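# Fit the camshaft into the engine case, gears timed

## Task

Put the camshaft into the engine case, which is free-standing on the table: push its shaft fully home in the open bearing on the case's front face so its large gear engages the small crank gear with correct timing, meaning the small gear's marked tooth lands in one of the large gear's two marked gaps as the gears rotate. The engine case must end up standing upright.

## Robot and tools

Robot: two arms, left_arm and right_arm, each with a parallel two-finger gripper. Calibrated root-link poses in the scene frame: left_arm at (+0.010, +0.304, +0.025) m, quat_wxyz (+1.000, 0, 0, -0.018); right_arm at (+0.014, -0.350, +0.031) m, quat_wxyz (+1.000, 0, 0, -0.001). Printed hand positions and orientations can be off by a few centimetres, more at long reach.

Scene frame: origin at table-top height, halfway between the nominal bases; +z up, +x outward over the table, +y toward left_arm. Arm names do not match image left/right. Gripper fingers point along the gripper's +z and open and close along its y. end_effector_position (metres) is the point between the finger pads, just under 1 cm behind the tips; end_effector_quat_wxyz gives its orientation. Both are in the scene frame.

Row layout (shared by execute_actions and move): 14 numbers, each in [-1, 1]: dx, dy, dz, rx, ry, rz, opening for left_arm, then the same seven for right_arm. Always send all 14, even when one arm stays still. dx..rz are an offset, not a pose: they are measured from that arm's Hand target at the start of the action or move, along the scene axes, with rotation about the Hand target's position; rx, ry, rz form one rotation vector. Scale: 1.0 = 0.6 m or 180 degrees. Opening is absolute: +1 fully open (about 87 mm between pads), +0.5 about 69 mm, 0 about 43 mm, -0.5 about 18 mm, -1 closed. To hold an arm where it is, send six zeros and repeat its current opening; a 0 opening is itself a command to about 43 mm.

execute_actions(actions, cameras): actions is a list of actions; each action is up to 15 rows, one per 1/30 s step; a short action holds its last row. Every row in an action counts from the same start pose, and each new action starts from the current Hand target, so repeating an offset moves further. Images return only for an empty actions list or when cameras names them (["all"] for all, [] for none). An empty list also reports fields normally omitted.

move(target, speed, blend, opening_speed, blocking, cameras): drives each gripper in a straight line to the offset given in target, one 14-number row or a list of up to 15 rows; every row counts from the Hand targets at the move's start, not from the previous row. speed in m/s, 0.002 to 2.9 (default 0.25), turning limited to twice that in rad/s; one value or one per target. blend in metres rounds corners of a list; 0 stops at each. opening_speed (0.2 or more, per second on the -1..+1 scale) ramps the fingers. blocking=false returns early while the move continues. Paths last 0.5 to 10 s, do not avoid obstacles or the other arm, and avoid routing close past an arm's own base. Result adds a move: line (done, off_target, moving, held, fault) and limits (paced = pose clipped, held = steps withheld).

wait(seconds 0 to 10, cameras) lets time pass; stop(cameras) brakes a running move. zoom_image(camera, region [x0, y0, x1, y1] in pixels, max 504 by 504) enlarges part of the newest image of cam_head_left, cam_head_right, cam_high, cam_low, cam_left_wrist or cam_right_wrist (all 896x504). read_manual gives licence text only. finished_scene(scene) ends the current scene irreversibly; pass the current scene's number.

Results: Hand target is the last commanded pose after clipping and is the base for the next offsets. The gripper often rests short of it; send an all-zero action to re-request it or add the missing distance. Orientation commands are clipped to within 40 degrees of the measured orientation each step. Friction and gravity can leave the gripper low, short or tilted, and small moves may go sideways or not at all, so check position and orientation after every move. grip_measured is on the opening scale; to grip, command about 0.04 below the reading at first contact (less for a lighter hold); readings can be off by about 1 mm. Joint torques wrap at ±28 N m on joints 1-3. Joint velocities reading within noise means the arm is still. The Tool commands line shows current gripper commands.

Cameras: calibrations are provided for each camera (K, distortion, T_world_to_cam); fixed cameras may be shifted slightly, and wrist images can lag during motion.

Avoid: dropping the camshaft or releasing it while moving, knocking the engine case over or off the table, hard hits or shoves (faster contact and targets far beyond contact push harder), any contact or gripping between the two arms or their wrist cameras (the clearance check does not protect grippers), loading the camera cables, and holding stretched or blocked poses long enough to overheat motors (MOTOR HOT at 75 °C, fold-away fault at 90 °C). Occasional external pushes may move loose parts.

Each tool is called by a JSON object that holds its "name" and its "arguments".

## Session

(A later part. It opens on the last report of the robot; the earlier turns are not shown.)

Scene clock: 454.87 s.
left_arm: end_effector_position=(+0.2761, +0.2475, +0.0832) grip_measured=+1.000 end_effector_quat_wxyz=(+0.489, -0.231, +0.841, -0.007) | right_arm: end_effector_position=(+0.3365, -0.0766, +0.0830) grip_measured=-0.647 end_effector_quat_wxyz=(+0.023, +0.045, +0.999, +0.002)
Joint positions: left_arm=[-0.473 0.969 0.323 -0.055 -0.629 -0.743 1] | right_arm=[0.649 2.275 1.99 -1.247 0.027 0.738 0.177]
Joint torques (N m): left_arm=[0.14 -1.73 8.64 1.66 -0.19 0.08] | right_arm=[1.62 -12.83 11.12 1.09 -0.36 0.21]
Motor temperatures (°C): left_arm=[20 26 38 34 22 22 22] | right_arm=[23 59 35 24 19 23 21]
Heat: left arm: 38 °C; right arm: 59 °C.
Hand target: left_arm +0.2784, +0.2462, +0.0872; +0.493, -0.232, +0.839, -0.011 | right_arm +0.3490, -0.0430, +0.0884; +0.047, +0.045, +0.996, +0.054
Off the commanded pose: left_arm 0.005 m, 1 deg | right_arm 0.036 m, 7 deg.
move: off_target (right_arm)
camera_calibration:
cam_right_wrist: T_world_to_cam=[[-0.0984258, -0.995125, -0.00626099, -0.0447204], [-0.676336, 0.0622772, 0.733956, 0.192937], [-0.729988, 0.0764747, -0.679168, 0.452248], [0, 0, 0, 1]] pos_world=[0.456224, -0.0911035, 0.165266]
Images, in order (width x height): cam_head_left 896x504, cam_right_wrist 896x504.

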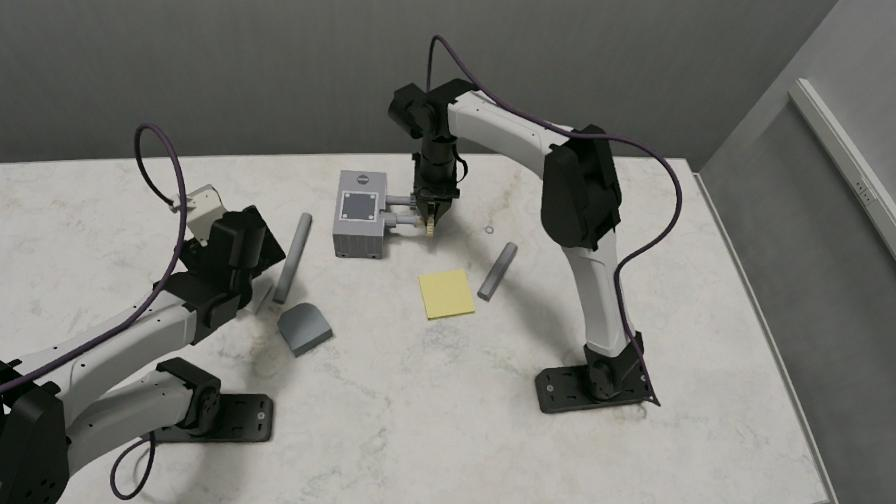

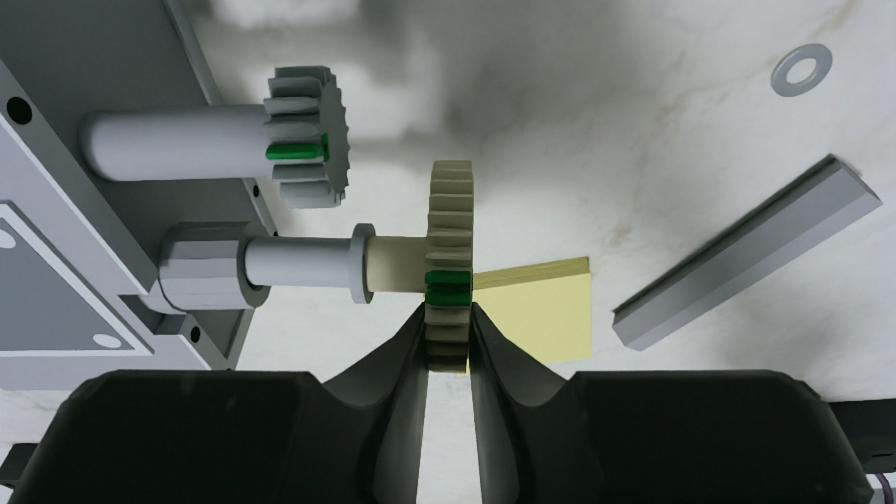

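{"name": "move", "arguments": {"target": [0,0,0,0,0,0,1,-0.008,-0.052,-0.003,-0.012,0,0,-0.9], "speed": 0.08}}

{"name": "move", "arguments": {"target": [0,0,0,0,0,0,1,0,0,0,0,0,0,-0.35], "opening_speed": 0.3}}

{"name": "move", "arguments": {"target": [[0,0,0,0,0,0,1,0,0,0.1,0,0,0,-0.35],[0,0,0,0,0,0,1,0,-0.1,0.1,0,0,0,-1]], "speed": 0.1, "cameras": ["cam_right_wrist","cam_head_left"]}}

{"name": "zoom_image", "arguments": {"camera": "cam_head_left", "region": [370, 180, 450, 240]}}

Scene clock: 467.23 s.
left_arm: end_effector_position=(+0.2761, +0.2475, +0.0832) grip_measured=+1.000 end_effector_quat_wxyz=(+0.489, -0.231, +0.841, -0.007) | right_arm: end_effector_position=(+0.3355, -0.0789, +0.0757) grip_measured=-0.650 end_effector_quat_wxyz=(+0.020, +0.045, +0.999, +0.015)
Joint positions: left_arm=[-0.473 0.969 0.323 -0.055 -0.629 -0.743 1] | right_arm=[0.637 2.255 1.925 -1.191 0.003 0.725 0.175]
Joint torques (N m): left_arm=[0.17 -1.7 8.7 1.68 -0.19 0.08] | right_arm=[-0.31 -17.51 5.09 0.91 0.14 -0.03]
Motor temperatures (°C): left_arm=[20 26 38 34 22 22 22] | right_arm=[23 57 37 24 19 23 21]
Heat: left arm: 38 °C; right arm: 57 °C.
Hand target: left_arm +0.2784, +0.2462, +0.0872; +0.493, -0.232, +0.839, -0.011 | right_arm +0.3442, -0.0741, +0.0867; +0.048, +0.044, +0.997, +0.035
Off the commanded pose: left_arm 0.005 m, 1 deg | right_arm 0.015 m, 4 deg.
move: off_target (right_arm)

Scene clock: 469.27 s.
left_arm: end_effector_position=(+0.2761, +0.2475, +0.0832) grip_measured=+1.000 end_effector_quat_wxyz=(+0.489, -0.231, +0.841, -0.007) | right_arm: end_effector_position=(+0.3398, -0.0761, +0.0728) grip_measured=-0.350 end_effector_quat_wxyz=(+0.029, +0.045, +0.998, +0.021)
Joint positions: left_arm=[-0.473 0.969 0.323 -0.055 -0.629 -0.743 1] | right_arm=[0.637 2.255 1.915 -1.16 0.005 0.725 0.325]
Joint torques (N m): left_arm=[0.2 -1.7 8.7 1.67 -0.2 0.09] | right_arm=[-0.27 -17.63 5.86 0.66 0.13 -0.03]
Motor temperatures (°C): left_arm=[20 26 38 34 22 22 22] | right_arm=[23 58 37 24 19 22 21]
Heat: left arm: 38 °C; right arm: 58 °C.
Hand target: left_arm +0.2784, +0.2462, +0.0872; +0.493, -0.232, +0.839, -0.011 | right_arm +0.3442, -0.0741, +0.0867; +0.048, +0.044, +0.997, +0.035
Off the commanded pose: left_arm 0.005 m, 1 deg | right_arm 0.015 m, 3 deg.
move: off_target (right_arm)

Scene clock: 472.27 s.
left_arm: end_effector_position=(+0.2761, +0.2475, +0.0832) grip_measured=+1.000 end_effector_quat_wxyz=(+0.489, -0.231, +0.841, -0.007) | right_arm: end_effector_position=(+0.3428, -0.1361, +0.1286) grip_measured=-1.000 end_effector_quat_wxyz=(+0.024, +0.049, +0.998, +0.016)
Joint positions: left_arm=[-0.473 0.969 0.323 -0.055 -0.629 -0.743 1] | right_arm=[0.516 2.124 1.926 -1.315 -0.001 0.614 0]
Joint torques (N m): left_arm=[0.09 -1.69 8.73 1.66 -0.18 0.08] | right_arm=[-0.13 -18.03 5.64 0.64 0.04 -0.09]
Motor temperatures (°C): left_arm=[20 26 38 34 22 22 22] | right_arm=[23 58 37 24 19 22 21]
Heat: left arm: 38 °C; right arm: 58 °C.
Hand target: left_arm +0.2784, +0.2462, +0.0872; +0.493, -0.232, +0.839, -0.011 | right_arm +0.3442, -0.1340, +0.1466; +0.048, +0.044, +0.997, +0.035
Off the commanded pose: left_arm 0.005 m, 1 deg | right_arm 0.018 m, 4 deg.
move: off_target (right_arm); target 2's new opening was sent with right_arm's hand 0.018 m and 4 deg from that target
camera_calibration:
cam_right_wrist: T_world_to_cam=[[-0.105865, -0.993786, -0.0343854, -0.0967323], [-0.67803, 0.0468477, 0.733539, 0.165972], [-0.72737, 0.10097, -0.678776, 0.494818], [0, 0, 0, 1]] pos_world=[0.46221, -0.153869, 0.210798]
Images, in order (width x height): cam_head_left 896x504, cam_right_wrist 896x504.

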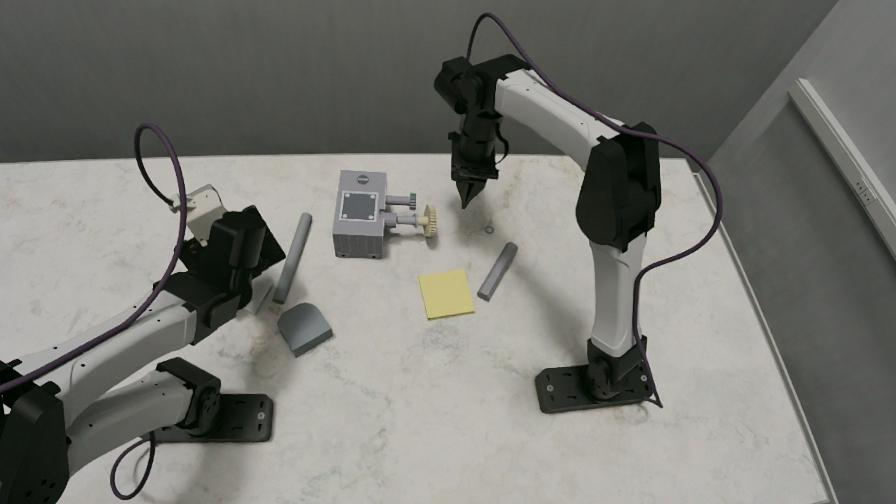

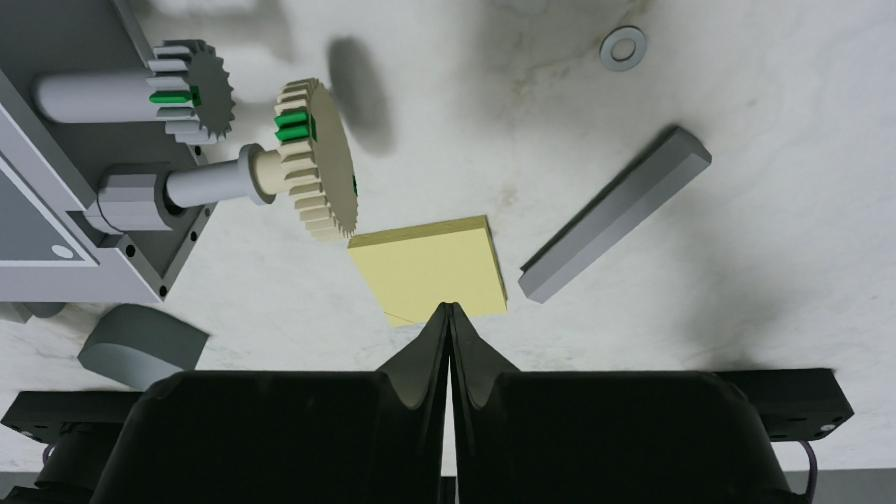

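Scaled by 6.300.

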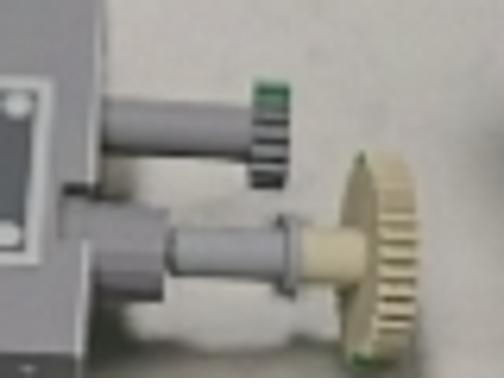

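{"name": "move", "arguments": {"target": [0,0,0,0,0,0,1,0.03,0.083,0.01,0,0,0.065,0.1], "speed": 0.1, "cameras": ["cam_right_wrist"]}}

Scene clock: 491.37 s.
left_arm: end_effector_position=(+0.2761, +0.2475, +0.0832) grip_measured=+1.000 end_effector_quat_wxyz=(+0.489, -0.231, +0.841, -0.007) | right_arm: end_effector_position=(+0.3608, -0.0882, +0.1536) grip_measured=+0.100 end_effector_quat_wxyz=(+0.046, -0.051, +0.997, +0.037)
Joint positions: left_arm=[-0.473 0.969 0.323 -0.055 -0.629 -0.743 1] | right_arm=[0.596 2.309 2.332 -1.477 -0.016 0.494 0.55]
Joint torques (N m): left_arm=[0.17 -1.69 8.69 1.67 -0.2 0.08] | right_arm=[0.1 -12.21 9.29 0.53 0.03 -0.09]
Motor temperatures (°C): left_arm=[20 26 38 34 22 22 22] | right_arm=[23 60 34 23 19 22 20]
Heat: left arm: 38 °C; right arm: 60 °C.
Hand target: left_arm +0.2784, +0.2462, +0.0872; +0.493, -0.232, +0.839, -0.011 | right_arm +0.3621, -0.0843, +0.1527; +0.044, -0.058, +0.997, +0.040
Off the commanded pose: left_arm 0.005 m, 1 deg | right_arm 0.004 m, 1 deg.
move: done
camera_calibration:
cam_right_wrist: T_world_to_cam=[[0.0963668, -0.992916, -0.0695143, -0.113795], [-0.705591, -0.117406, 0.698825, 0.158529], [-0.702036, -0.0182949, -0.711907, 0.505415], [0, 0, 0, 1]] pos_world=[0.477642, -0.0851298, 0.241114]
Images, in order (width x height): cam_right_wrist 896x504.

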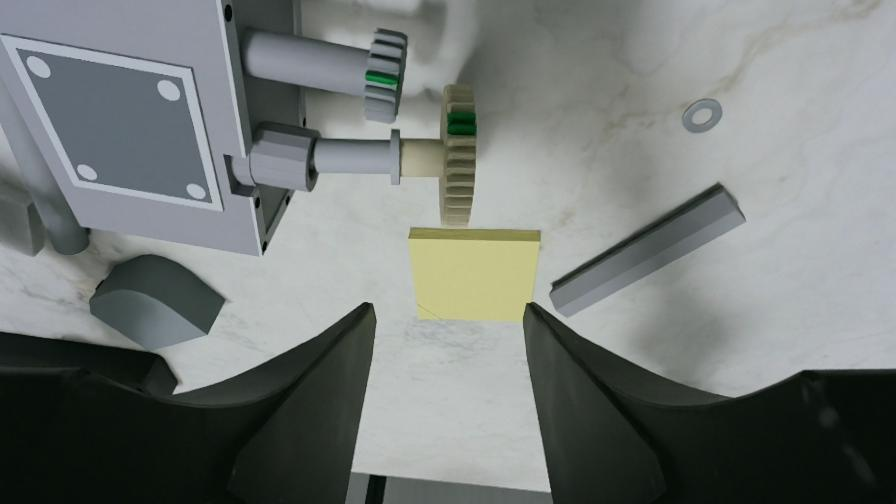

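{"name": "move", "arguments": {"target": [0,0,0,0,0,0,1,0.003,0.001,-0.117,0,0,0,0.1], "speed": 0.1, "cameras": ["cam_right_wrist","cam_head_left"]}}

Scene clock: 496.30 s.
left_arm: end_effector_position=(+0.2761, +0.2475, +0.0832) grip_measured=+1.000 end_effector_quat_wxyz=(+0.489, -0.231, +0.841, -0.007) | right_arm: end_effector_position=(+0.3630, -0.0868, +0.0780) grip_measured=+0.100 end_effector_quat_wxyz=(+0.036, -0.051, +0.998, +0.031)
Joint positions: left_arm=[-0.473 0.969 0.323 -0.055 -0.629 -0.743 1] | right_arm=[0.596 2.309 2.028 -1.197 -0.016 0.493 0.55]
Joint torques (N m): left_arm=[0.17 -1.69 8.7 1.67 -0.19 0.08] | right_arm=[0.01 -15.94 5.74 0.7 0.03 -0.1]
Motor temperatures (°C): left_arm=[20 26 38 34 22 22 22] | right_arm=[23 60 35 23 19 22 20]
Heat: left arm: 38 °C; right arm: 60 °C.
Hand target: left_arm +0.2784, +0.2462, +0.0872; +0.493, -0.232, +0.839, -0.011 | right_arm +0.3639, -0.0837, +0.0825; +0.044, -0.058, +0.997, +0.040
Off the commanded pose: left_arm 0.005 m, 1 deg | right_arm 0.006 m, 2 deg.
move: done
camera_calibration:
cam_right_wrist: T_world_to_cam=[[0.0966687, -0.99361, -0.0582624, -0.118957], [-0.691845, -0.109162, 0.713746, 0.207626], [-0.715545, -0.0286883, -0.697977, 0.456123], [0, 0, 0, 1]] pos_world=[0.481521, -0.0824463, 0.163241]
Images, in order (width x height): cam_head_left 896x504, cam_right_wrist 896x504.

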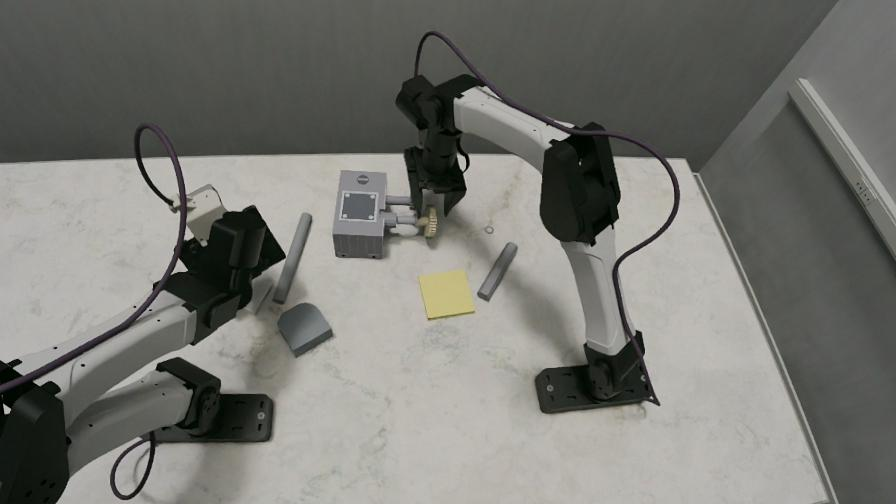

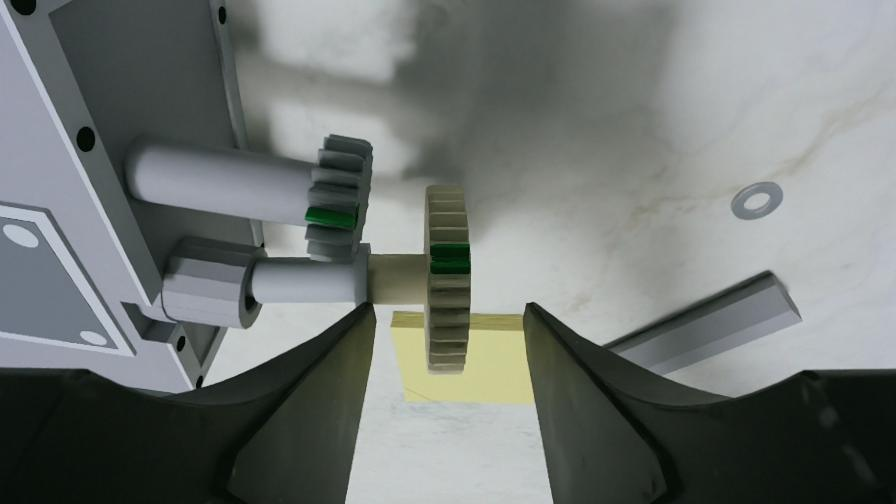

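{"name": "move", "arguments": {"target": [0,0,0,0,0,0,1,0,0,0,0,0,0,-0.9], "opening_speed": 0.5}}

{"name": "move", "arguments": {"target": [0,0,0,0,0,0,1,-0.051,-0.008,0.0,0,-0.155,-0.06,-0.9], "speed": 0.1, "cameras": ["cam_right_wrist","cam_head_left"]}}

{"name": "zoom_image", "arguments": {"camera": "cam_head_left", "region": [370, 180, 450, 240]}}

{"name": "zoom_image", "arguments": {"camera": "cam_right_wrist", "region": [90, 50, 500, 380]}}

Scene clock: 503.93 s.
left_arm: end_effector_position=(+0.2761, +0.2475, +0.0832) grip_measured=+1.000 end_effector_quat_wxyz=(+0.489, -0.231, +0.841, -0.007) | right_arm: end_effector_position=(+0.3637, -0.0848, +0.0781) grip_measured=-0.641 end_effector_quat_wxyz=(+0.037, -0.052, +0.997, +0.036)
Joint positions: left_arm=[-0.473 0.969 0.323 -0.055 -0.629 -0.743 1] | right_arm=[0.596 2.309 2.028 -1.191 -0.023 0.493 0.18]
Joint torques (N m): left_arm=[0.2 -1.63 8.7 1.68 -0.19 0.09] | right_arm=[0.03 -15.9 5.71 0.67 0.11 -0.11]
Motor temperatures (°C): left_arm=[20 26 38 34 22 22 22] | right_arm=[23 61 34 23 19 22 20]
Heat: left arm: 38 °C; right arm: 61 °C.
Hand target: left_arm +0.2784, +0.2462, +0.0872; +0.493, -0.232, +0.839, -0.011 | right_arm +0.3640, -0.0836, +0.0825; +0.044, -0.058, +0.997, +0.040
Off the commanded pose: left_arm 0.005 m, 1 deg | right_arm 0.005 m, 1 deg.
move: done

Scene clock: 506.97 s.
left_arm: end_effector_position=(+0.2761, +0.2475, +0.0832) grip_measured=+1.000 end_effector_quat_wxyz=(+0.489, -0.231, +0.841, -0.007) | right_arm: end_effector_position=(+0.3410, -0.0820, +0.0807) grip_measured=-0.643 end_effector_quat_wxyz=(+0.289, +0.030, +0.957, +0.028)
Joint positions: left_arm=[-0.473 0.969 0.323 -0.055 -0.629 -0.743 1] | right_arm=[0.775 1.867 1.299 -0.533 0.369 0.748 0.178]
Joint torques (N m): left_arm=[0.21 -1.63 8.69 1.68 -0.19 0.07] | right_arm=[0.25 -13.16 4.71 0.94 0.35 0]
Motor temperatures (°C): left_arm=[20 26 38 34 22 22 22] | right_arm=[23 61 34 23 19 22 20]
Heat: left arm: 38 °C; right arm: 61 °C.
Hand target: left_arm +0.2784, +0.2462, +0.0872; +0.493, -0.232, +0.839, -0.011 | right_arm +0.3333, -0.0885, +0.0824; +0.286, +0.027, +0.958, +0.020
Off the commanded pose: left_arm 0.005 m, 1 deg | right_arm 0.010 m, 1 deg.
move: done
camera_calibration:
cam_right_wrist: T_world_to_cam=[[-0.047717, -0.995963, -0.0760366, -0.0614407], [-0.959182, 0.024446, 0.281732, 0.327923], [-0.278735, 0.0863763, -0.956476, 0.323684], [0, 0, 0, 1]] pos_world=[0.401828, -0.0971676, 0.212538]
Images, in order (width x height): cam_head_left 896x504, cam_right_wrist 896x504.

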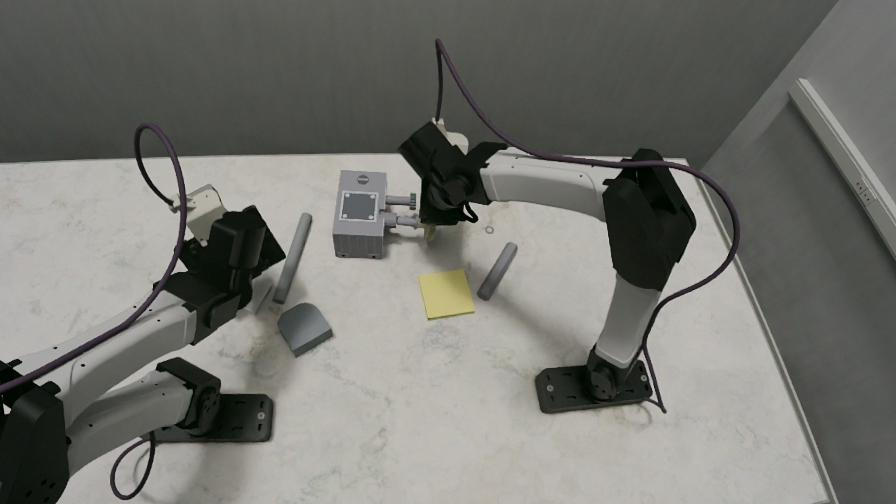

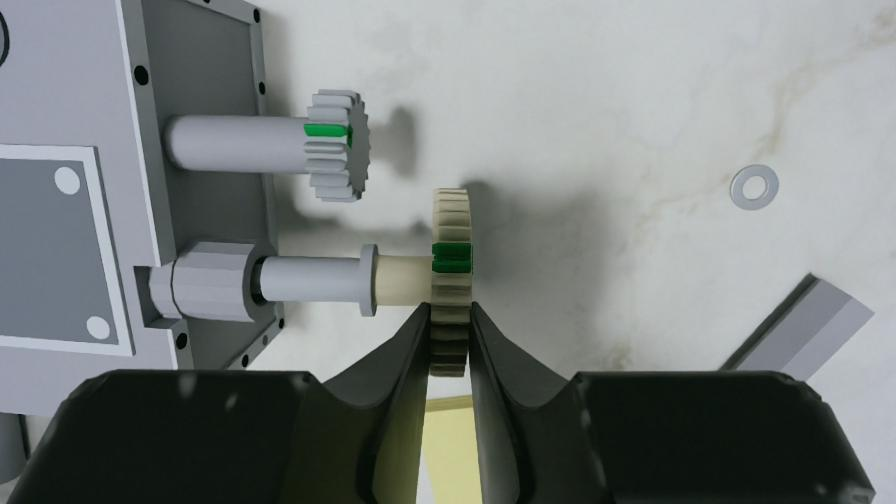

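Scaled by 6.300.

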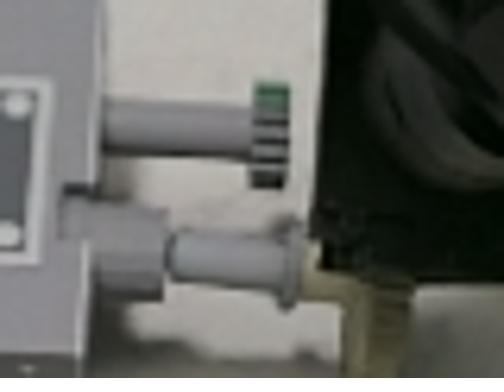

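Scaled by 1.229.

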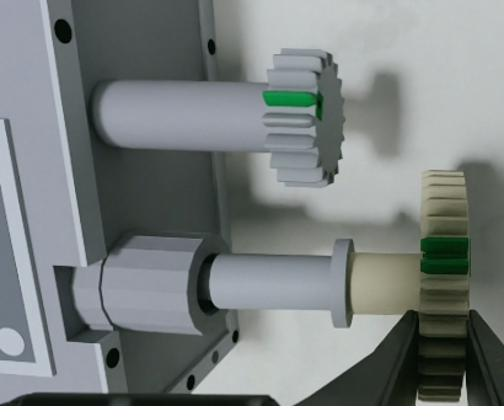

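{"name": "move", "arguments": {"target": [0,0,0,0,0,0,1,0.008,0.01,0.012,-0.022,0,0,-0.9], "speed": 0.06, "cameras": ["cam_right_wrist","cam_head_left"]}}

{"name": "zoom_image", "arguments": {"camera": "cam_head_left", "region": [370, 180, 450, 240]}}

{"name": "zoom_image", "arguments": {"camera": "cam_right_wrist", "region": [90, 50, 500, 380]}}

Scene clock: 518.80 s.
left_arm: end_effector_position=(+0.2761, +0.2475, +0.0832) grip_measured=+1.000 end_effector_quat_wxyz=(+0.489, -0.231, +0.841, -0.007) | right_arm: end_effector_position=(+0.3395, -0.0866, +0.0886) grip_measured=-0.649 end_effector_quat_wxyz=(+0.291, +0.023, +0.956, -0.009)
Joint positions: left_arm=[-0.473 0.969 0.323 -0.055 -0.629 -0.743 1] | right_arm=[0.795 1.885 1.363 -0.63 0.431 0.75 0.176]
Joint torques (N m): left_arm=[0.16 -1.72 8.72 1.68 -0.2 0.09] | right_arm=[0.58 -9.39 9.66 0.76 0.3 0]
Motor temperatures (°C): left_arm=[20 26 38 34 22 22 22] | right_arm=[23 59 33 24 19 22 21]
Heat: left arm: 38 °C; right arm: 59 °C.
Hand target: left_arm +0.2784, +0.2462, +0.0872; +0.493, -0.232, +0.839, -0.011 | right_arm +0.3382, -0.0825, +0.0897; +0.287, +0.017, +0.958, -0.013
Off the commanded pose: left_arm 0.005 m, 1 deg | right_arm 0.004 m, 1 deg.
move: done
camera_calibration:
cam_right_wrist: T_world_to_cam=[[-0.0559765, -0.998431, -0.00156818, -0.069479], [-0.959746, 0.0533745, 0.275753, 0.327562], [-0.275236, 0.0169407, -0.961227, 0.324537], [0, 0, 0, 1]] pos_world=[0.399811, -0.0923513, 0.221519]
Images, in order (width x height): cam_head_left 896x504, cam_right_wrist 896x504.

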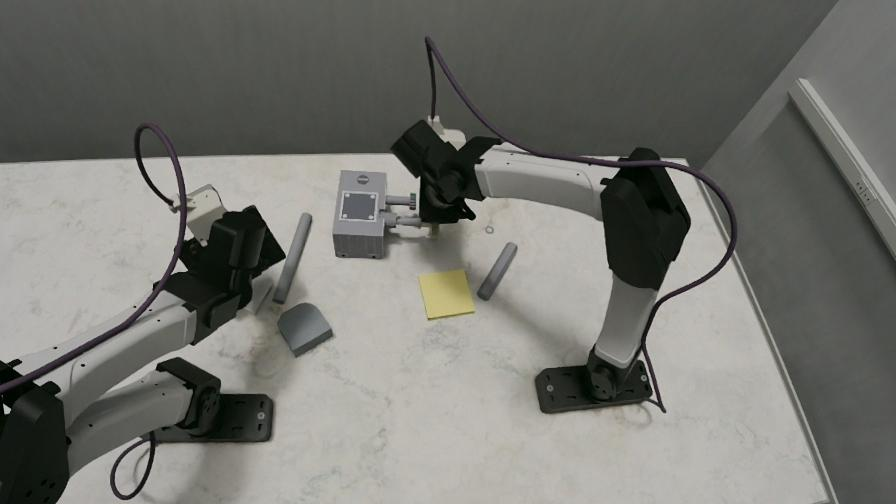

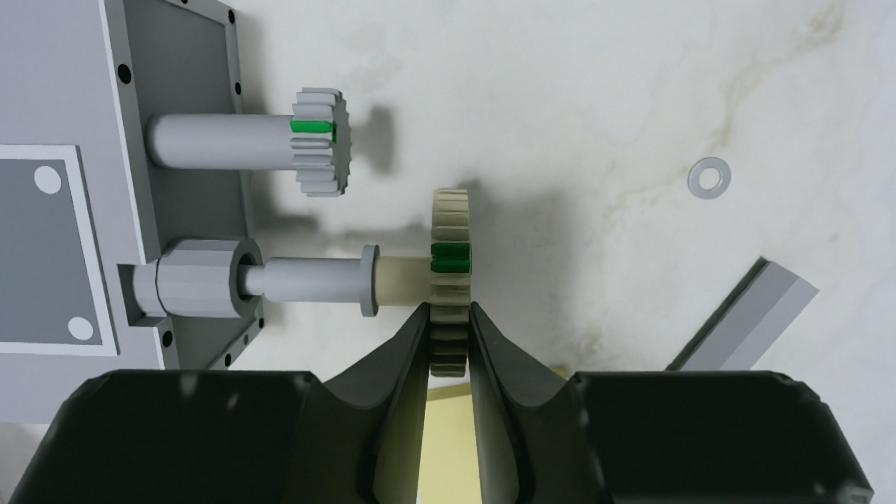

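Scaled by 6.300.

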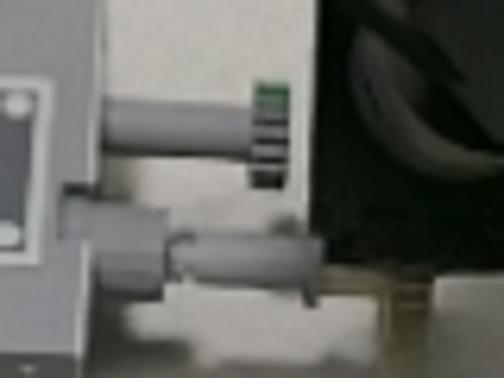

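Scaled by 1.229.

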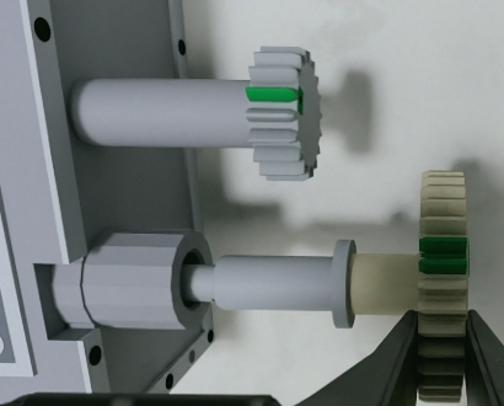

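{"name": "move", "arguments": {"target": [0,0,0,0,0,0,1,0.005,0.015,-0.006,0.004,0,0,-0.9], "speed": 0.04, "cameras": ["cam_right_wrist","cam_head_left","cam_head_right"]}}

{"name": "zoom_image", "arguments": {"camera": "cam_head_left", "region": [370, 180, 450, 240]}}

{"name": "zoom_image", "arguments": {"camera": "cam_head_right", "region": [370, 180, 450, 240]}}

{"name": "zoom_image", "arguments": {"camera": "cam_right_wrist", "region": [90, 50, 500, 380]}}

Scene clock: 529.07 s.
left_arm: end_effector_position=(+0.2761, +0.2475, +0.0832) grip_measured=+1.000 end_effector_quat_wxyz=(+0.489, -0.231, +0.841, -0.007) | right_arm: end_effector_position=(+0.3417, -0.0804, +0.0875) grip_measured=-0.649 end_effector_quat_wxyz=(+0.291, +0.021, +0.956, -0.008)
Joint positions: left_arm=[-0.473 0.969 0.323 -0.055 -0.629 -0.743 1] | right_arm=[0.802 1.908 1.389 -0.635 0.433 0.752 0.176]
Joint torques (N m): left_arm=[0.23 -1.7 8.69 1.68 -0.19 0.07] | right_arm=[0.61 -9.03 9.5 0.9 0.25 0.09]
Motor temperatures (°C): left_arm=[20 26 38 34 22 22 22] | right_arm=[23 57 35 23 19 22 21]
Heat: left arm: 38 °C; right arm: 57 °C.
Hand target: left_arm +0.2784, +0.2462, +0.0872; +0.493, -0.232, +0.839, -0.011 | right_arm +0.3412, -0.0735, +0.0861; +0.287, +0.019, +0.958, -0.007
Off the commanded pose: left_arm 0.005 m, 1 deg | right_arm 0.007 m, 1 deg.
move: done
camera_calibration:
cam_right_wrist: T_world_to_cam=[[-0.0514356, -0.998676, -0.00125565, -0.064781], [-0.959999, 0.0490971, 0.275664, 0.329394], [-0.275238, 0.0153844, -0.961253, 0.323852], [0, 0, 0, 1]] pos_world=[0.402022, -0.0858498, 0.22042]
Images, in order (width x height): cam_head_left 896x504, cam_head_right 896x504, cam_right_wrist 896x504.

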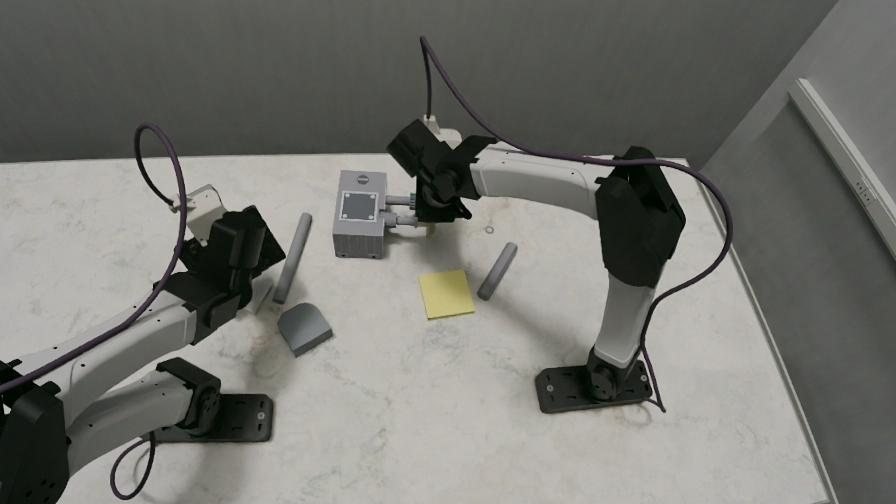

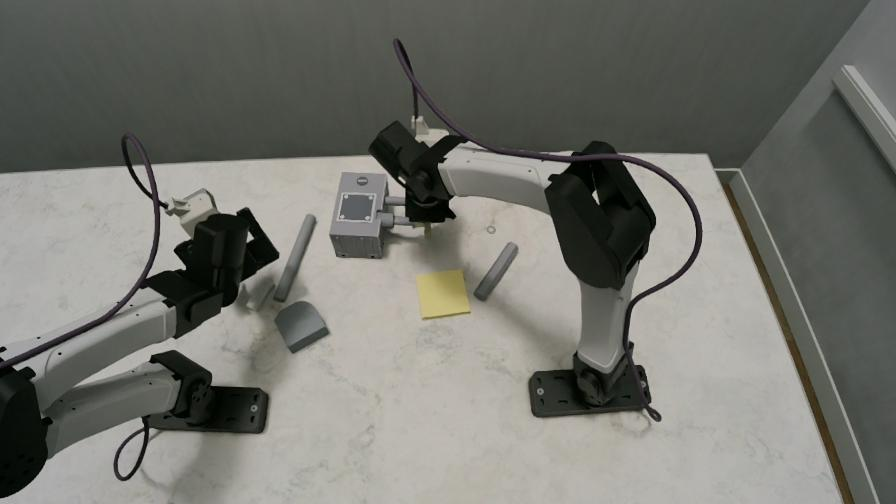

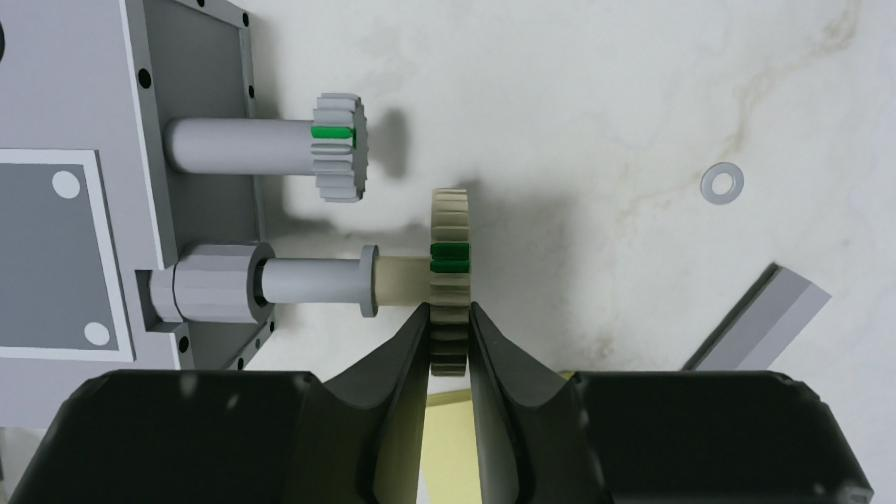

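Scaled by 6.300.

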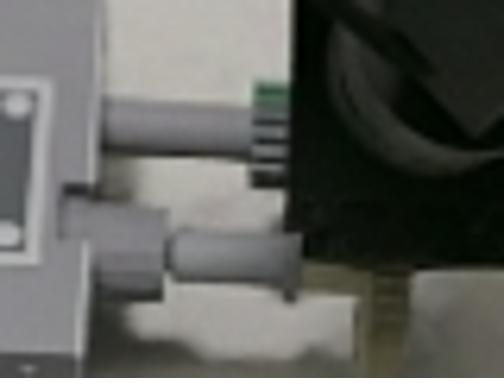

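Scaled by 6.300.

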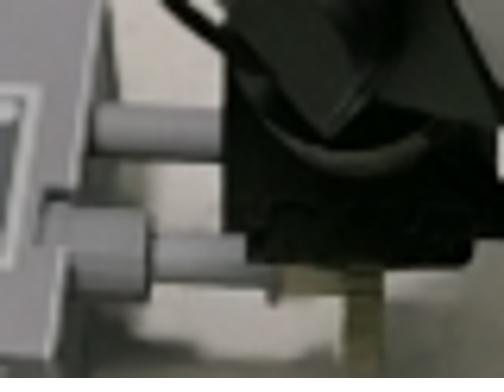

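Scaled by 1.229.

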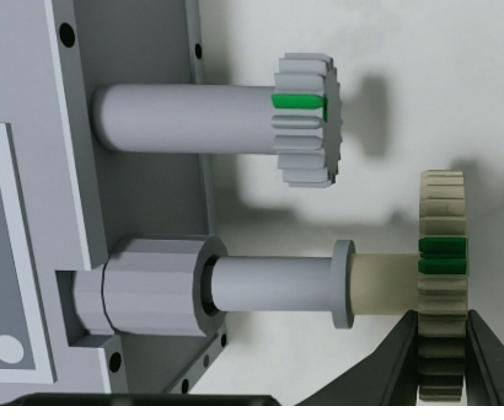

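{"name": "move", "arguments": {"target": [0,0,0,0,0,0,1,0.002,0.022,0,0.005,0,0,-0.9], "speed": 0.04, "cameras": ["cam_right_wrist","cam_head_left"]}}

{"name": "zoom_image", "arguments": {"camera": "cam_right_wrist", "region": [90, 50, 500, 380]}}

{"name": "zoom_image", "arguments": {"camera": "cam_head_left", "region": [370, 180, 450, 240]}}

Scene clock: 533.77 s.
left_arm: end_effector_position=(+0.2761, +0.2475, +0.0832) grip_measured=+1.000 end_effector_quat_wxyz=(+0.489, -0.231, +0.841, -0.007) | right_arm: end_effector_position=(+0.3414, -0.0767, +0.0883) grip_measured=-0.649 end_effector_quat_wxyz=(+0.288, +0.022, +0.957, -0.016)
Joint positions: left_arm=[-0.473 0.969 0.323 -0.055 -0.629 -0.743 1] | right_arm=[0.812 1.932 1.429 -0.673 0.443 0.768 0.176]
Joint torques (N m): left_arm=[0.18 -1.69 8.72 1.67 -0.19 0.07] | right_arm=[1.09 -8.66 9.69 1.11 0.13 0.14]
Motor temperatures (°C): left_arm=[20 26 38 34 22 22 22] | right_arm=[23 57 35 24 19 22 21]
Heat: left arm: 38 °C; right arm: 57 °C.
Hand target: left_arm +0.2784, +0.2462, +0.0872; +0.493, -0.232, +0.839, -0.011 | right_arm +0.3424, -0.0603, +0.0861; +0.286, +0.021, +0.958, +0.001
Off the commanded pose: left_arm 0.005 m, 1 deg | right_arm 0.017 m, 2 deg.
move: off_target (right_arm)
camera_calibration:
cam_right_wrist: T_world_to_cam=[[-0.0585615, -0.998199, 0.0129742, -0.0598023], [-0.957382, 0.0598395, 0.282558, 0.327987], [-0.282826, 0.00412579, -0.959162, 0.325962], [0, 0, 0, 1]] pos_world=[0.402697, -0.080666, 0.220751]
Images, in order (width x height): cam_head_left 896x504, cam_right_wrist 896x504.

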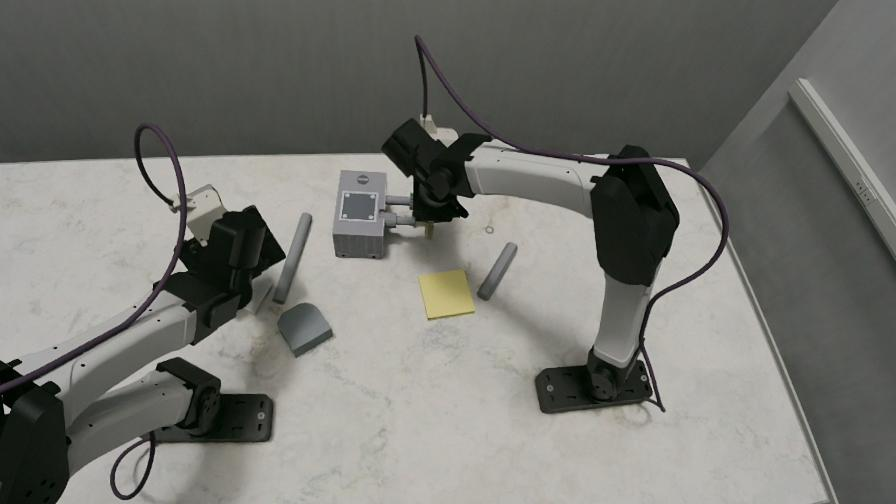

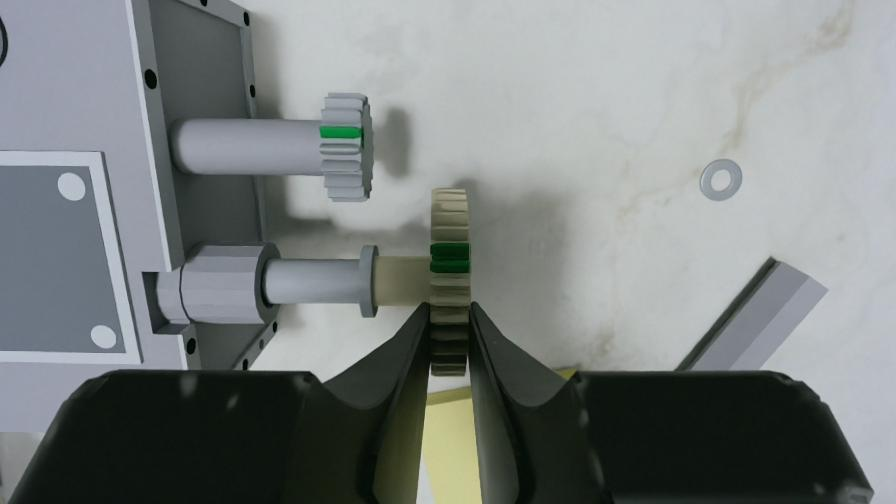

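Scaled by 1.229.

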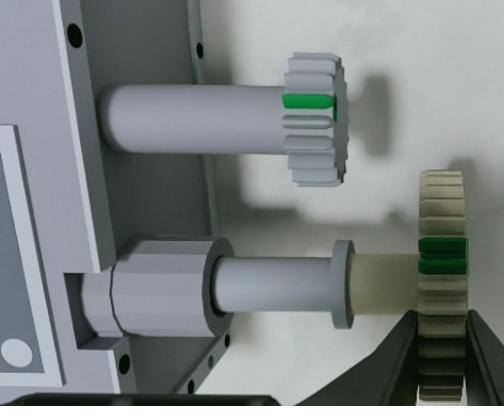

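Scaled by 6.300.

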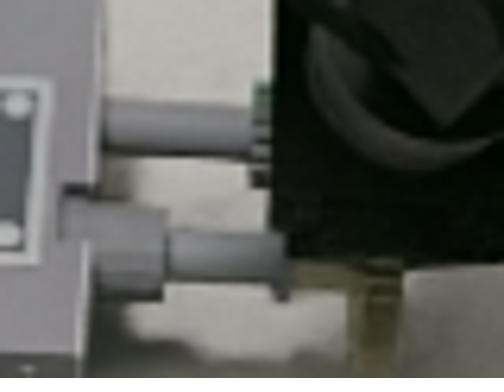

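{"name": "move", "arguments": {"target": [0,0,0,0,0,0,1,0.002,0.022,-0.002,0.014,0,0,-0.9], "speed": 0.04}}

{"name": "move", "arguments": {"target": [0,0,0,0,0,0,1,0.002,0.022,-0.002,0.014,0,0,-0.9], "speed": 0.04, "cameras": ["cam_right_wrist","cam_head_left"]}}

{"name": "zoom_image", "arguments": {"camera": "cam_right_wrist", "region": [90, 50, 500, 380]}}

Scene clock: 539.13 s.
left_arm: end_effector_position=(+0.2761, +0.2475, +0.0832) grip_measured=+1.000 end_effector_quat_wxyz=(+0.489, -0.231, +0.841, -0.007) | right_arm: end_effector_position=(+0.3410, -0.0762, +0.0880) grip_measured=-0.649 end_effector_quat_wxyz=(+0.286, +0.027, +0.958, -0.017)
Joint positions: left_arm=[-0.473 0.969 0.323 -0.055 -0.629 -0.743 1] | right_arm=[0.813 1.937 1.437 -0.684 0.444 0.78 0.176]
Joint torques (N m): left_arm=[0.21 -1.68 8.66 1.66 -0.19 0.09] | right_arm=[1.63 -8.23 9.81 1.44 -0.12 0.22]
Motor temperatures (°C): left_arm=[20 26 38 34 22 22 22] | right_arm=[23 56 36 24 19 22 21]
Heat: left arm: 38 °C; right arm: 56 °C.
Hand target: left_arm +0.2784, +0.2462, +0.0872; +0.493, -0.232, +0.839, -0.011 | right_arm +0.3435, -0.0472, +0.0847; +0.286, +0.027, +0.958, +0.022
Off the commanded pose: left_arm 0.005 m, 1 deg | right_arm 0.029 m, 4 deg.
move: off_target (right_arm)

Scene clock: 540.00 s.
left_arm: end_effector_position=(+0.2761, +0.2475, +0.0832) grip_measured=+1.000 end_effector_quat_wxyz=(+0.489, -0.231, +0.841, -0.007) | right_arm: end_effector_position=(+0.3406, -0.0755, +0.0878) grip_measured=-0.649 end_effector_quat_wxyz=(+0.284, +0.032, +0.958, -0.017)
Joint positions: left_arm=[-0.473 0.969 0.323 -0.055 -0.629 -0.743 1] | right_arm=[0.815 1.941 1.444 -0.693 0.444 0.793 0.176]
Joint torques (N m): left_arm=[0.14 -1.69 8.68 1.68 -0.19 0.07] | right_arm=[2.18 -7.8 10.03 1.77 -0.35 0.31]
Motor temperatures (°C): left_arm=[20 26 38 34 22 22 22] | right_arm=[23 56 36 24 19 22 21]
Heat: left arm: 38 °C; right arm: 56 °C.
Hand target: left_arm +0.2784, +0.2462, +0.0872; +0.493, -0.232, +0.839, -0.011 | right_arm +0.3448, -0.0339, +0.0836; +0.285, +0.034, +0.957, +0.043
Off the commanded pose: left_arm 0.005 m, 1 deg | right_arm 0.042 m, 7 deg.
move: off_target (right_arm)
camera_calibration:
cam_right_wrist: T_world_to_cam=[[-0.0777903, -0.996909, 0.0109923, -0.0518985], [-0.953912, 0.0776314, 0.289871, 0.326873], [-0.289828, 0.0120634, -0.957003, 0.328026], [0, 0, 0, 1]] pos_world=[0.402842, -0.0810708, 0.219742]
Images, in order (width x height): cam_head_left 896x504, cam_right_wrist 896x504.

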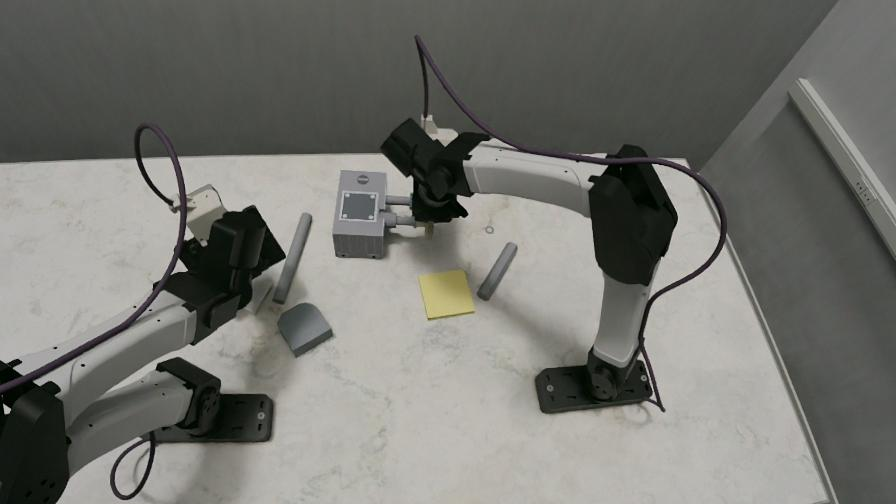

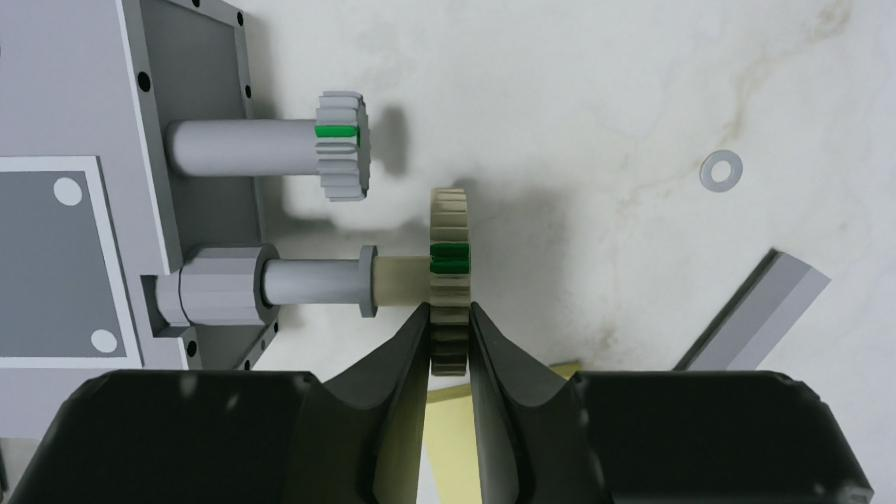

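Scaled by 1.229.

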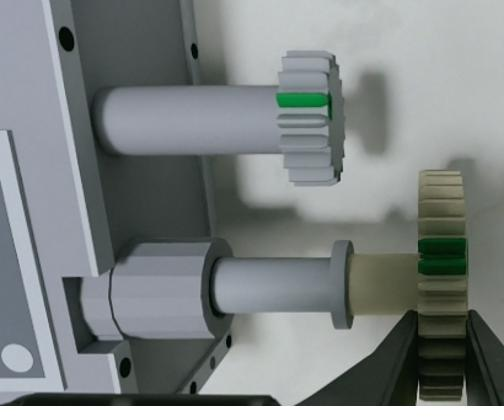

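{"name": "move", "arguments": {"target": [[0,0,0,0,0,0,1,-0.006,0,-0.02,0,0,0,-0.9],[0,0,0,0,0,0,1,-0.012,0,-0.03,0.01,0,0,-0.9],[0,0,0,0,0,0,1,-0.02,0,-0.02,0.01,0,0,-0.9],[0,0,0,0,0,0,1,-0.02,0,0.0,0.01,0,0,-0.9],[0,0,0,0,0,0,1,-0.02,0,0.02,0.01,0,0,-0.9]], "speed": 0.04, "blend": 0.004, "cameras": ["cam_right_wrist"]}}

Scene clock: 549.83 s.
left_arm: end_effector_position=(+0.2761, +0.2475, +0.0832) grip_measured=+1.000 end_effector_quat_wxyz=(+0.489, -0.231, +0.841, -0.007) | right_arm: end_effector_position=(+0.3383, -0.0770, +0.0824) grip_measured=-0.632 end_effector_quat_wxyz=(+0.290, +0.044, +0.956, -0.021)
Joint positions: left_arm=[-0.473 0.969 0.323 -0.055 -0.629 -0.743 1] | right_arm=[0.823 1.938 1.415 -0.672 0.465 0.823 0.184]
Joint torques (N m): left_arm=[0.18 -1.69 8.65 1.67 -0.21 0.07] | right_arm=[2.58 -12.94 9.61 1.45 -0.66 0.21]
Heat: left arm: 38 °C; right arm: 54 °C.
Hand target: left_arm +0.2784, +0.2462, +0.0872; +0.493, -0.232, +0.839, -0.011 | right_arm +0.3328, -0.0339, +0.0956; +0.285, +0.038, +0.956, +0.058
Off the commanded pose: left_arm 0.005 m, 1 deg | right_arm 0.045 m, 9 deg.
move: off_target (right_arm); blend cut to 0.0038 m at target 2, 0.0038 m at target 3
camera_calibration:
cam_right_wrist: T_world_to_cam=[[-0.102856, -0.994647, 0.00986071, -0.0448419], [-0.955181, 0.101531, 0.278066, 0.329545], [-0.277579, 0.0191819, -0.960511, 0.318933], [0, 0, 0, 1]] pos_world=[0.398692, -0.0841787, 0.215146]
Images, in order (width x height): cam_right_wrist 896x504.

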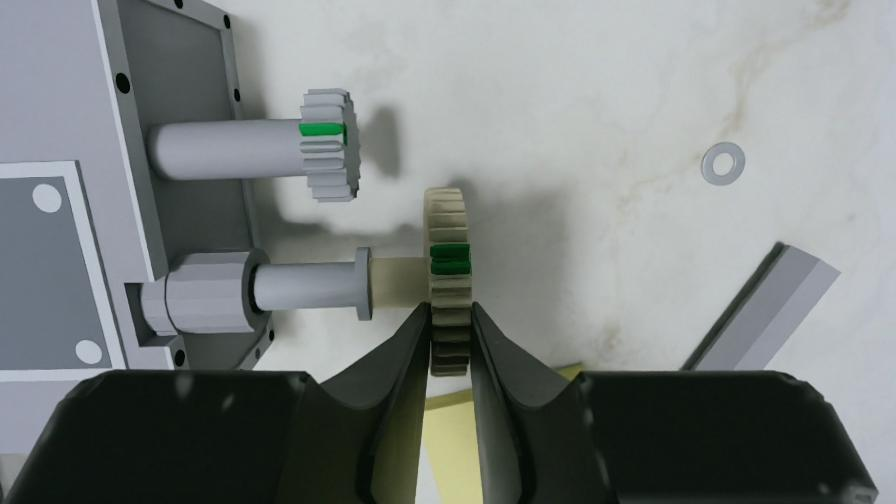

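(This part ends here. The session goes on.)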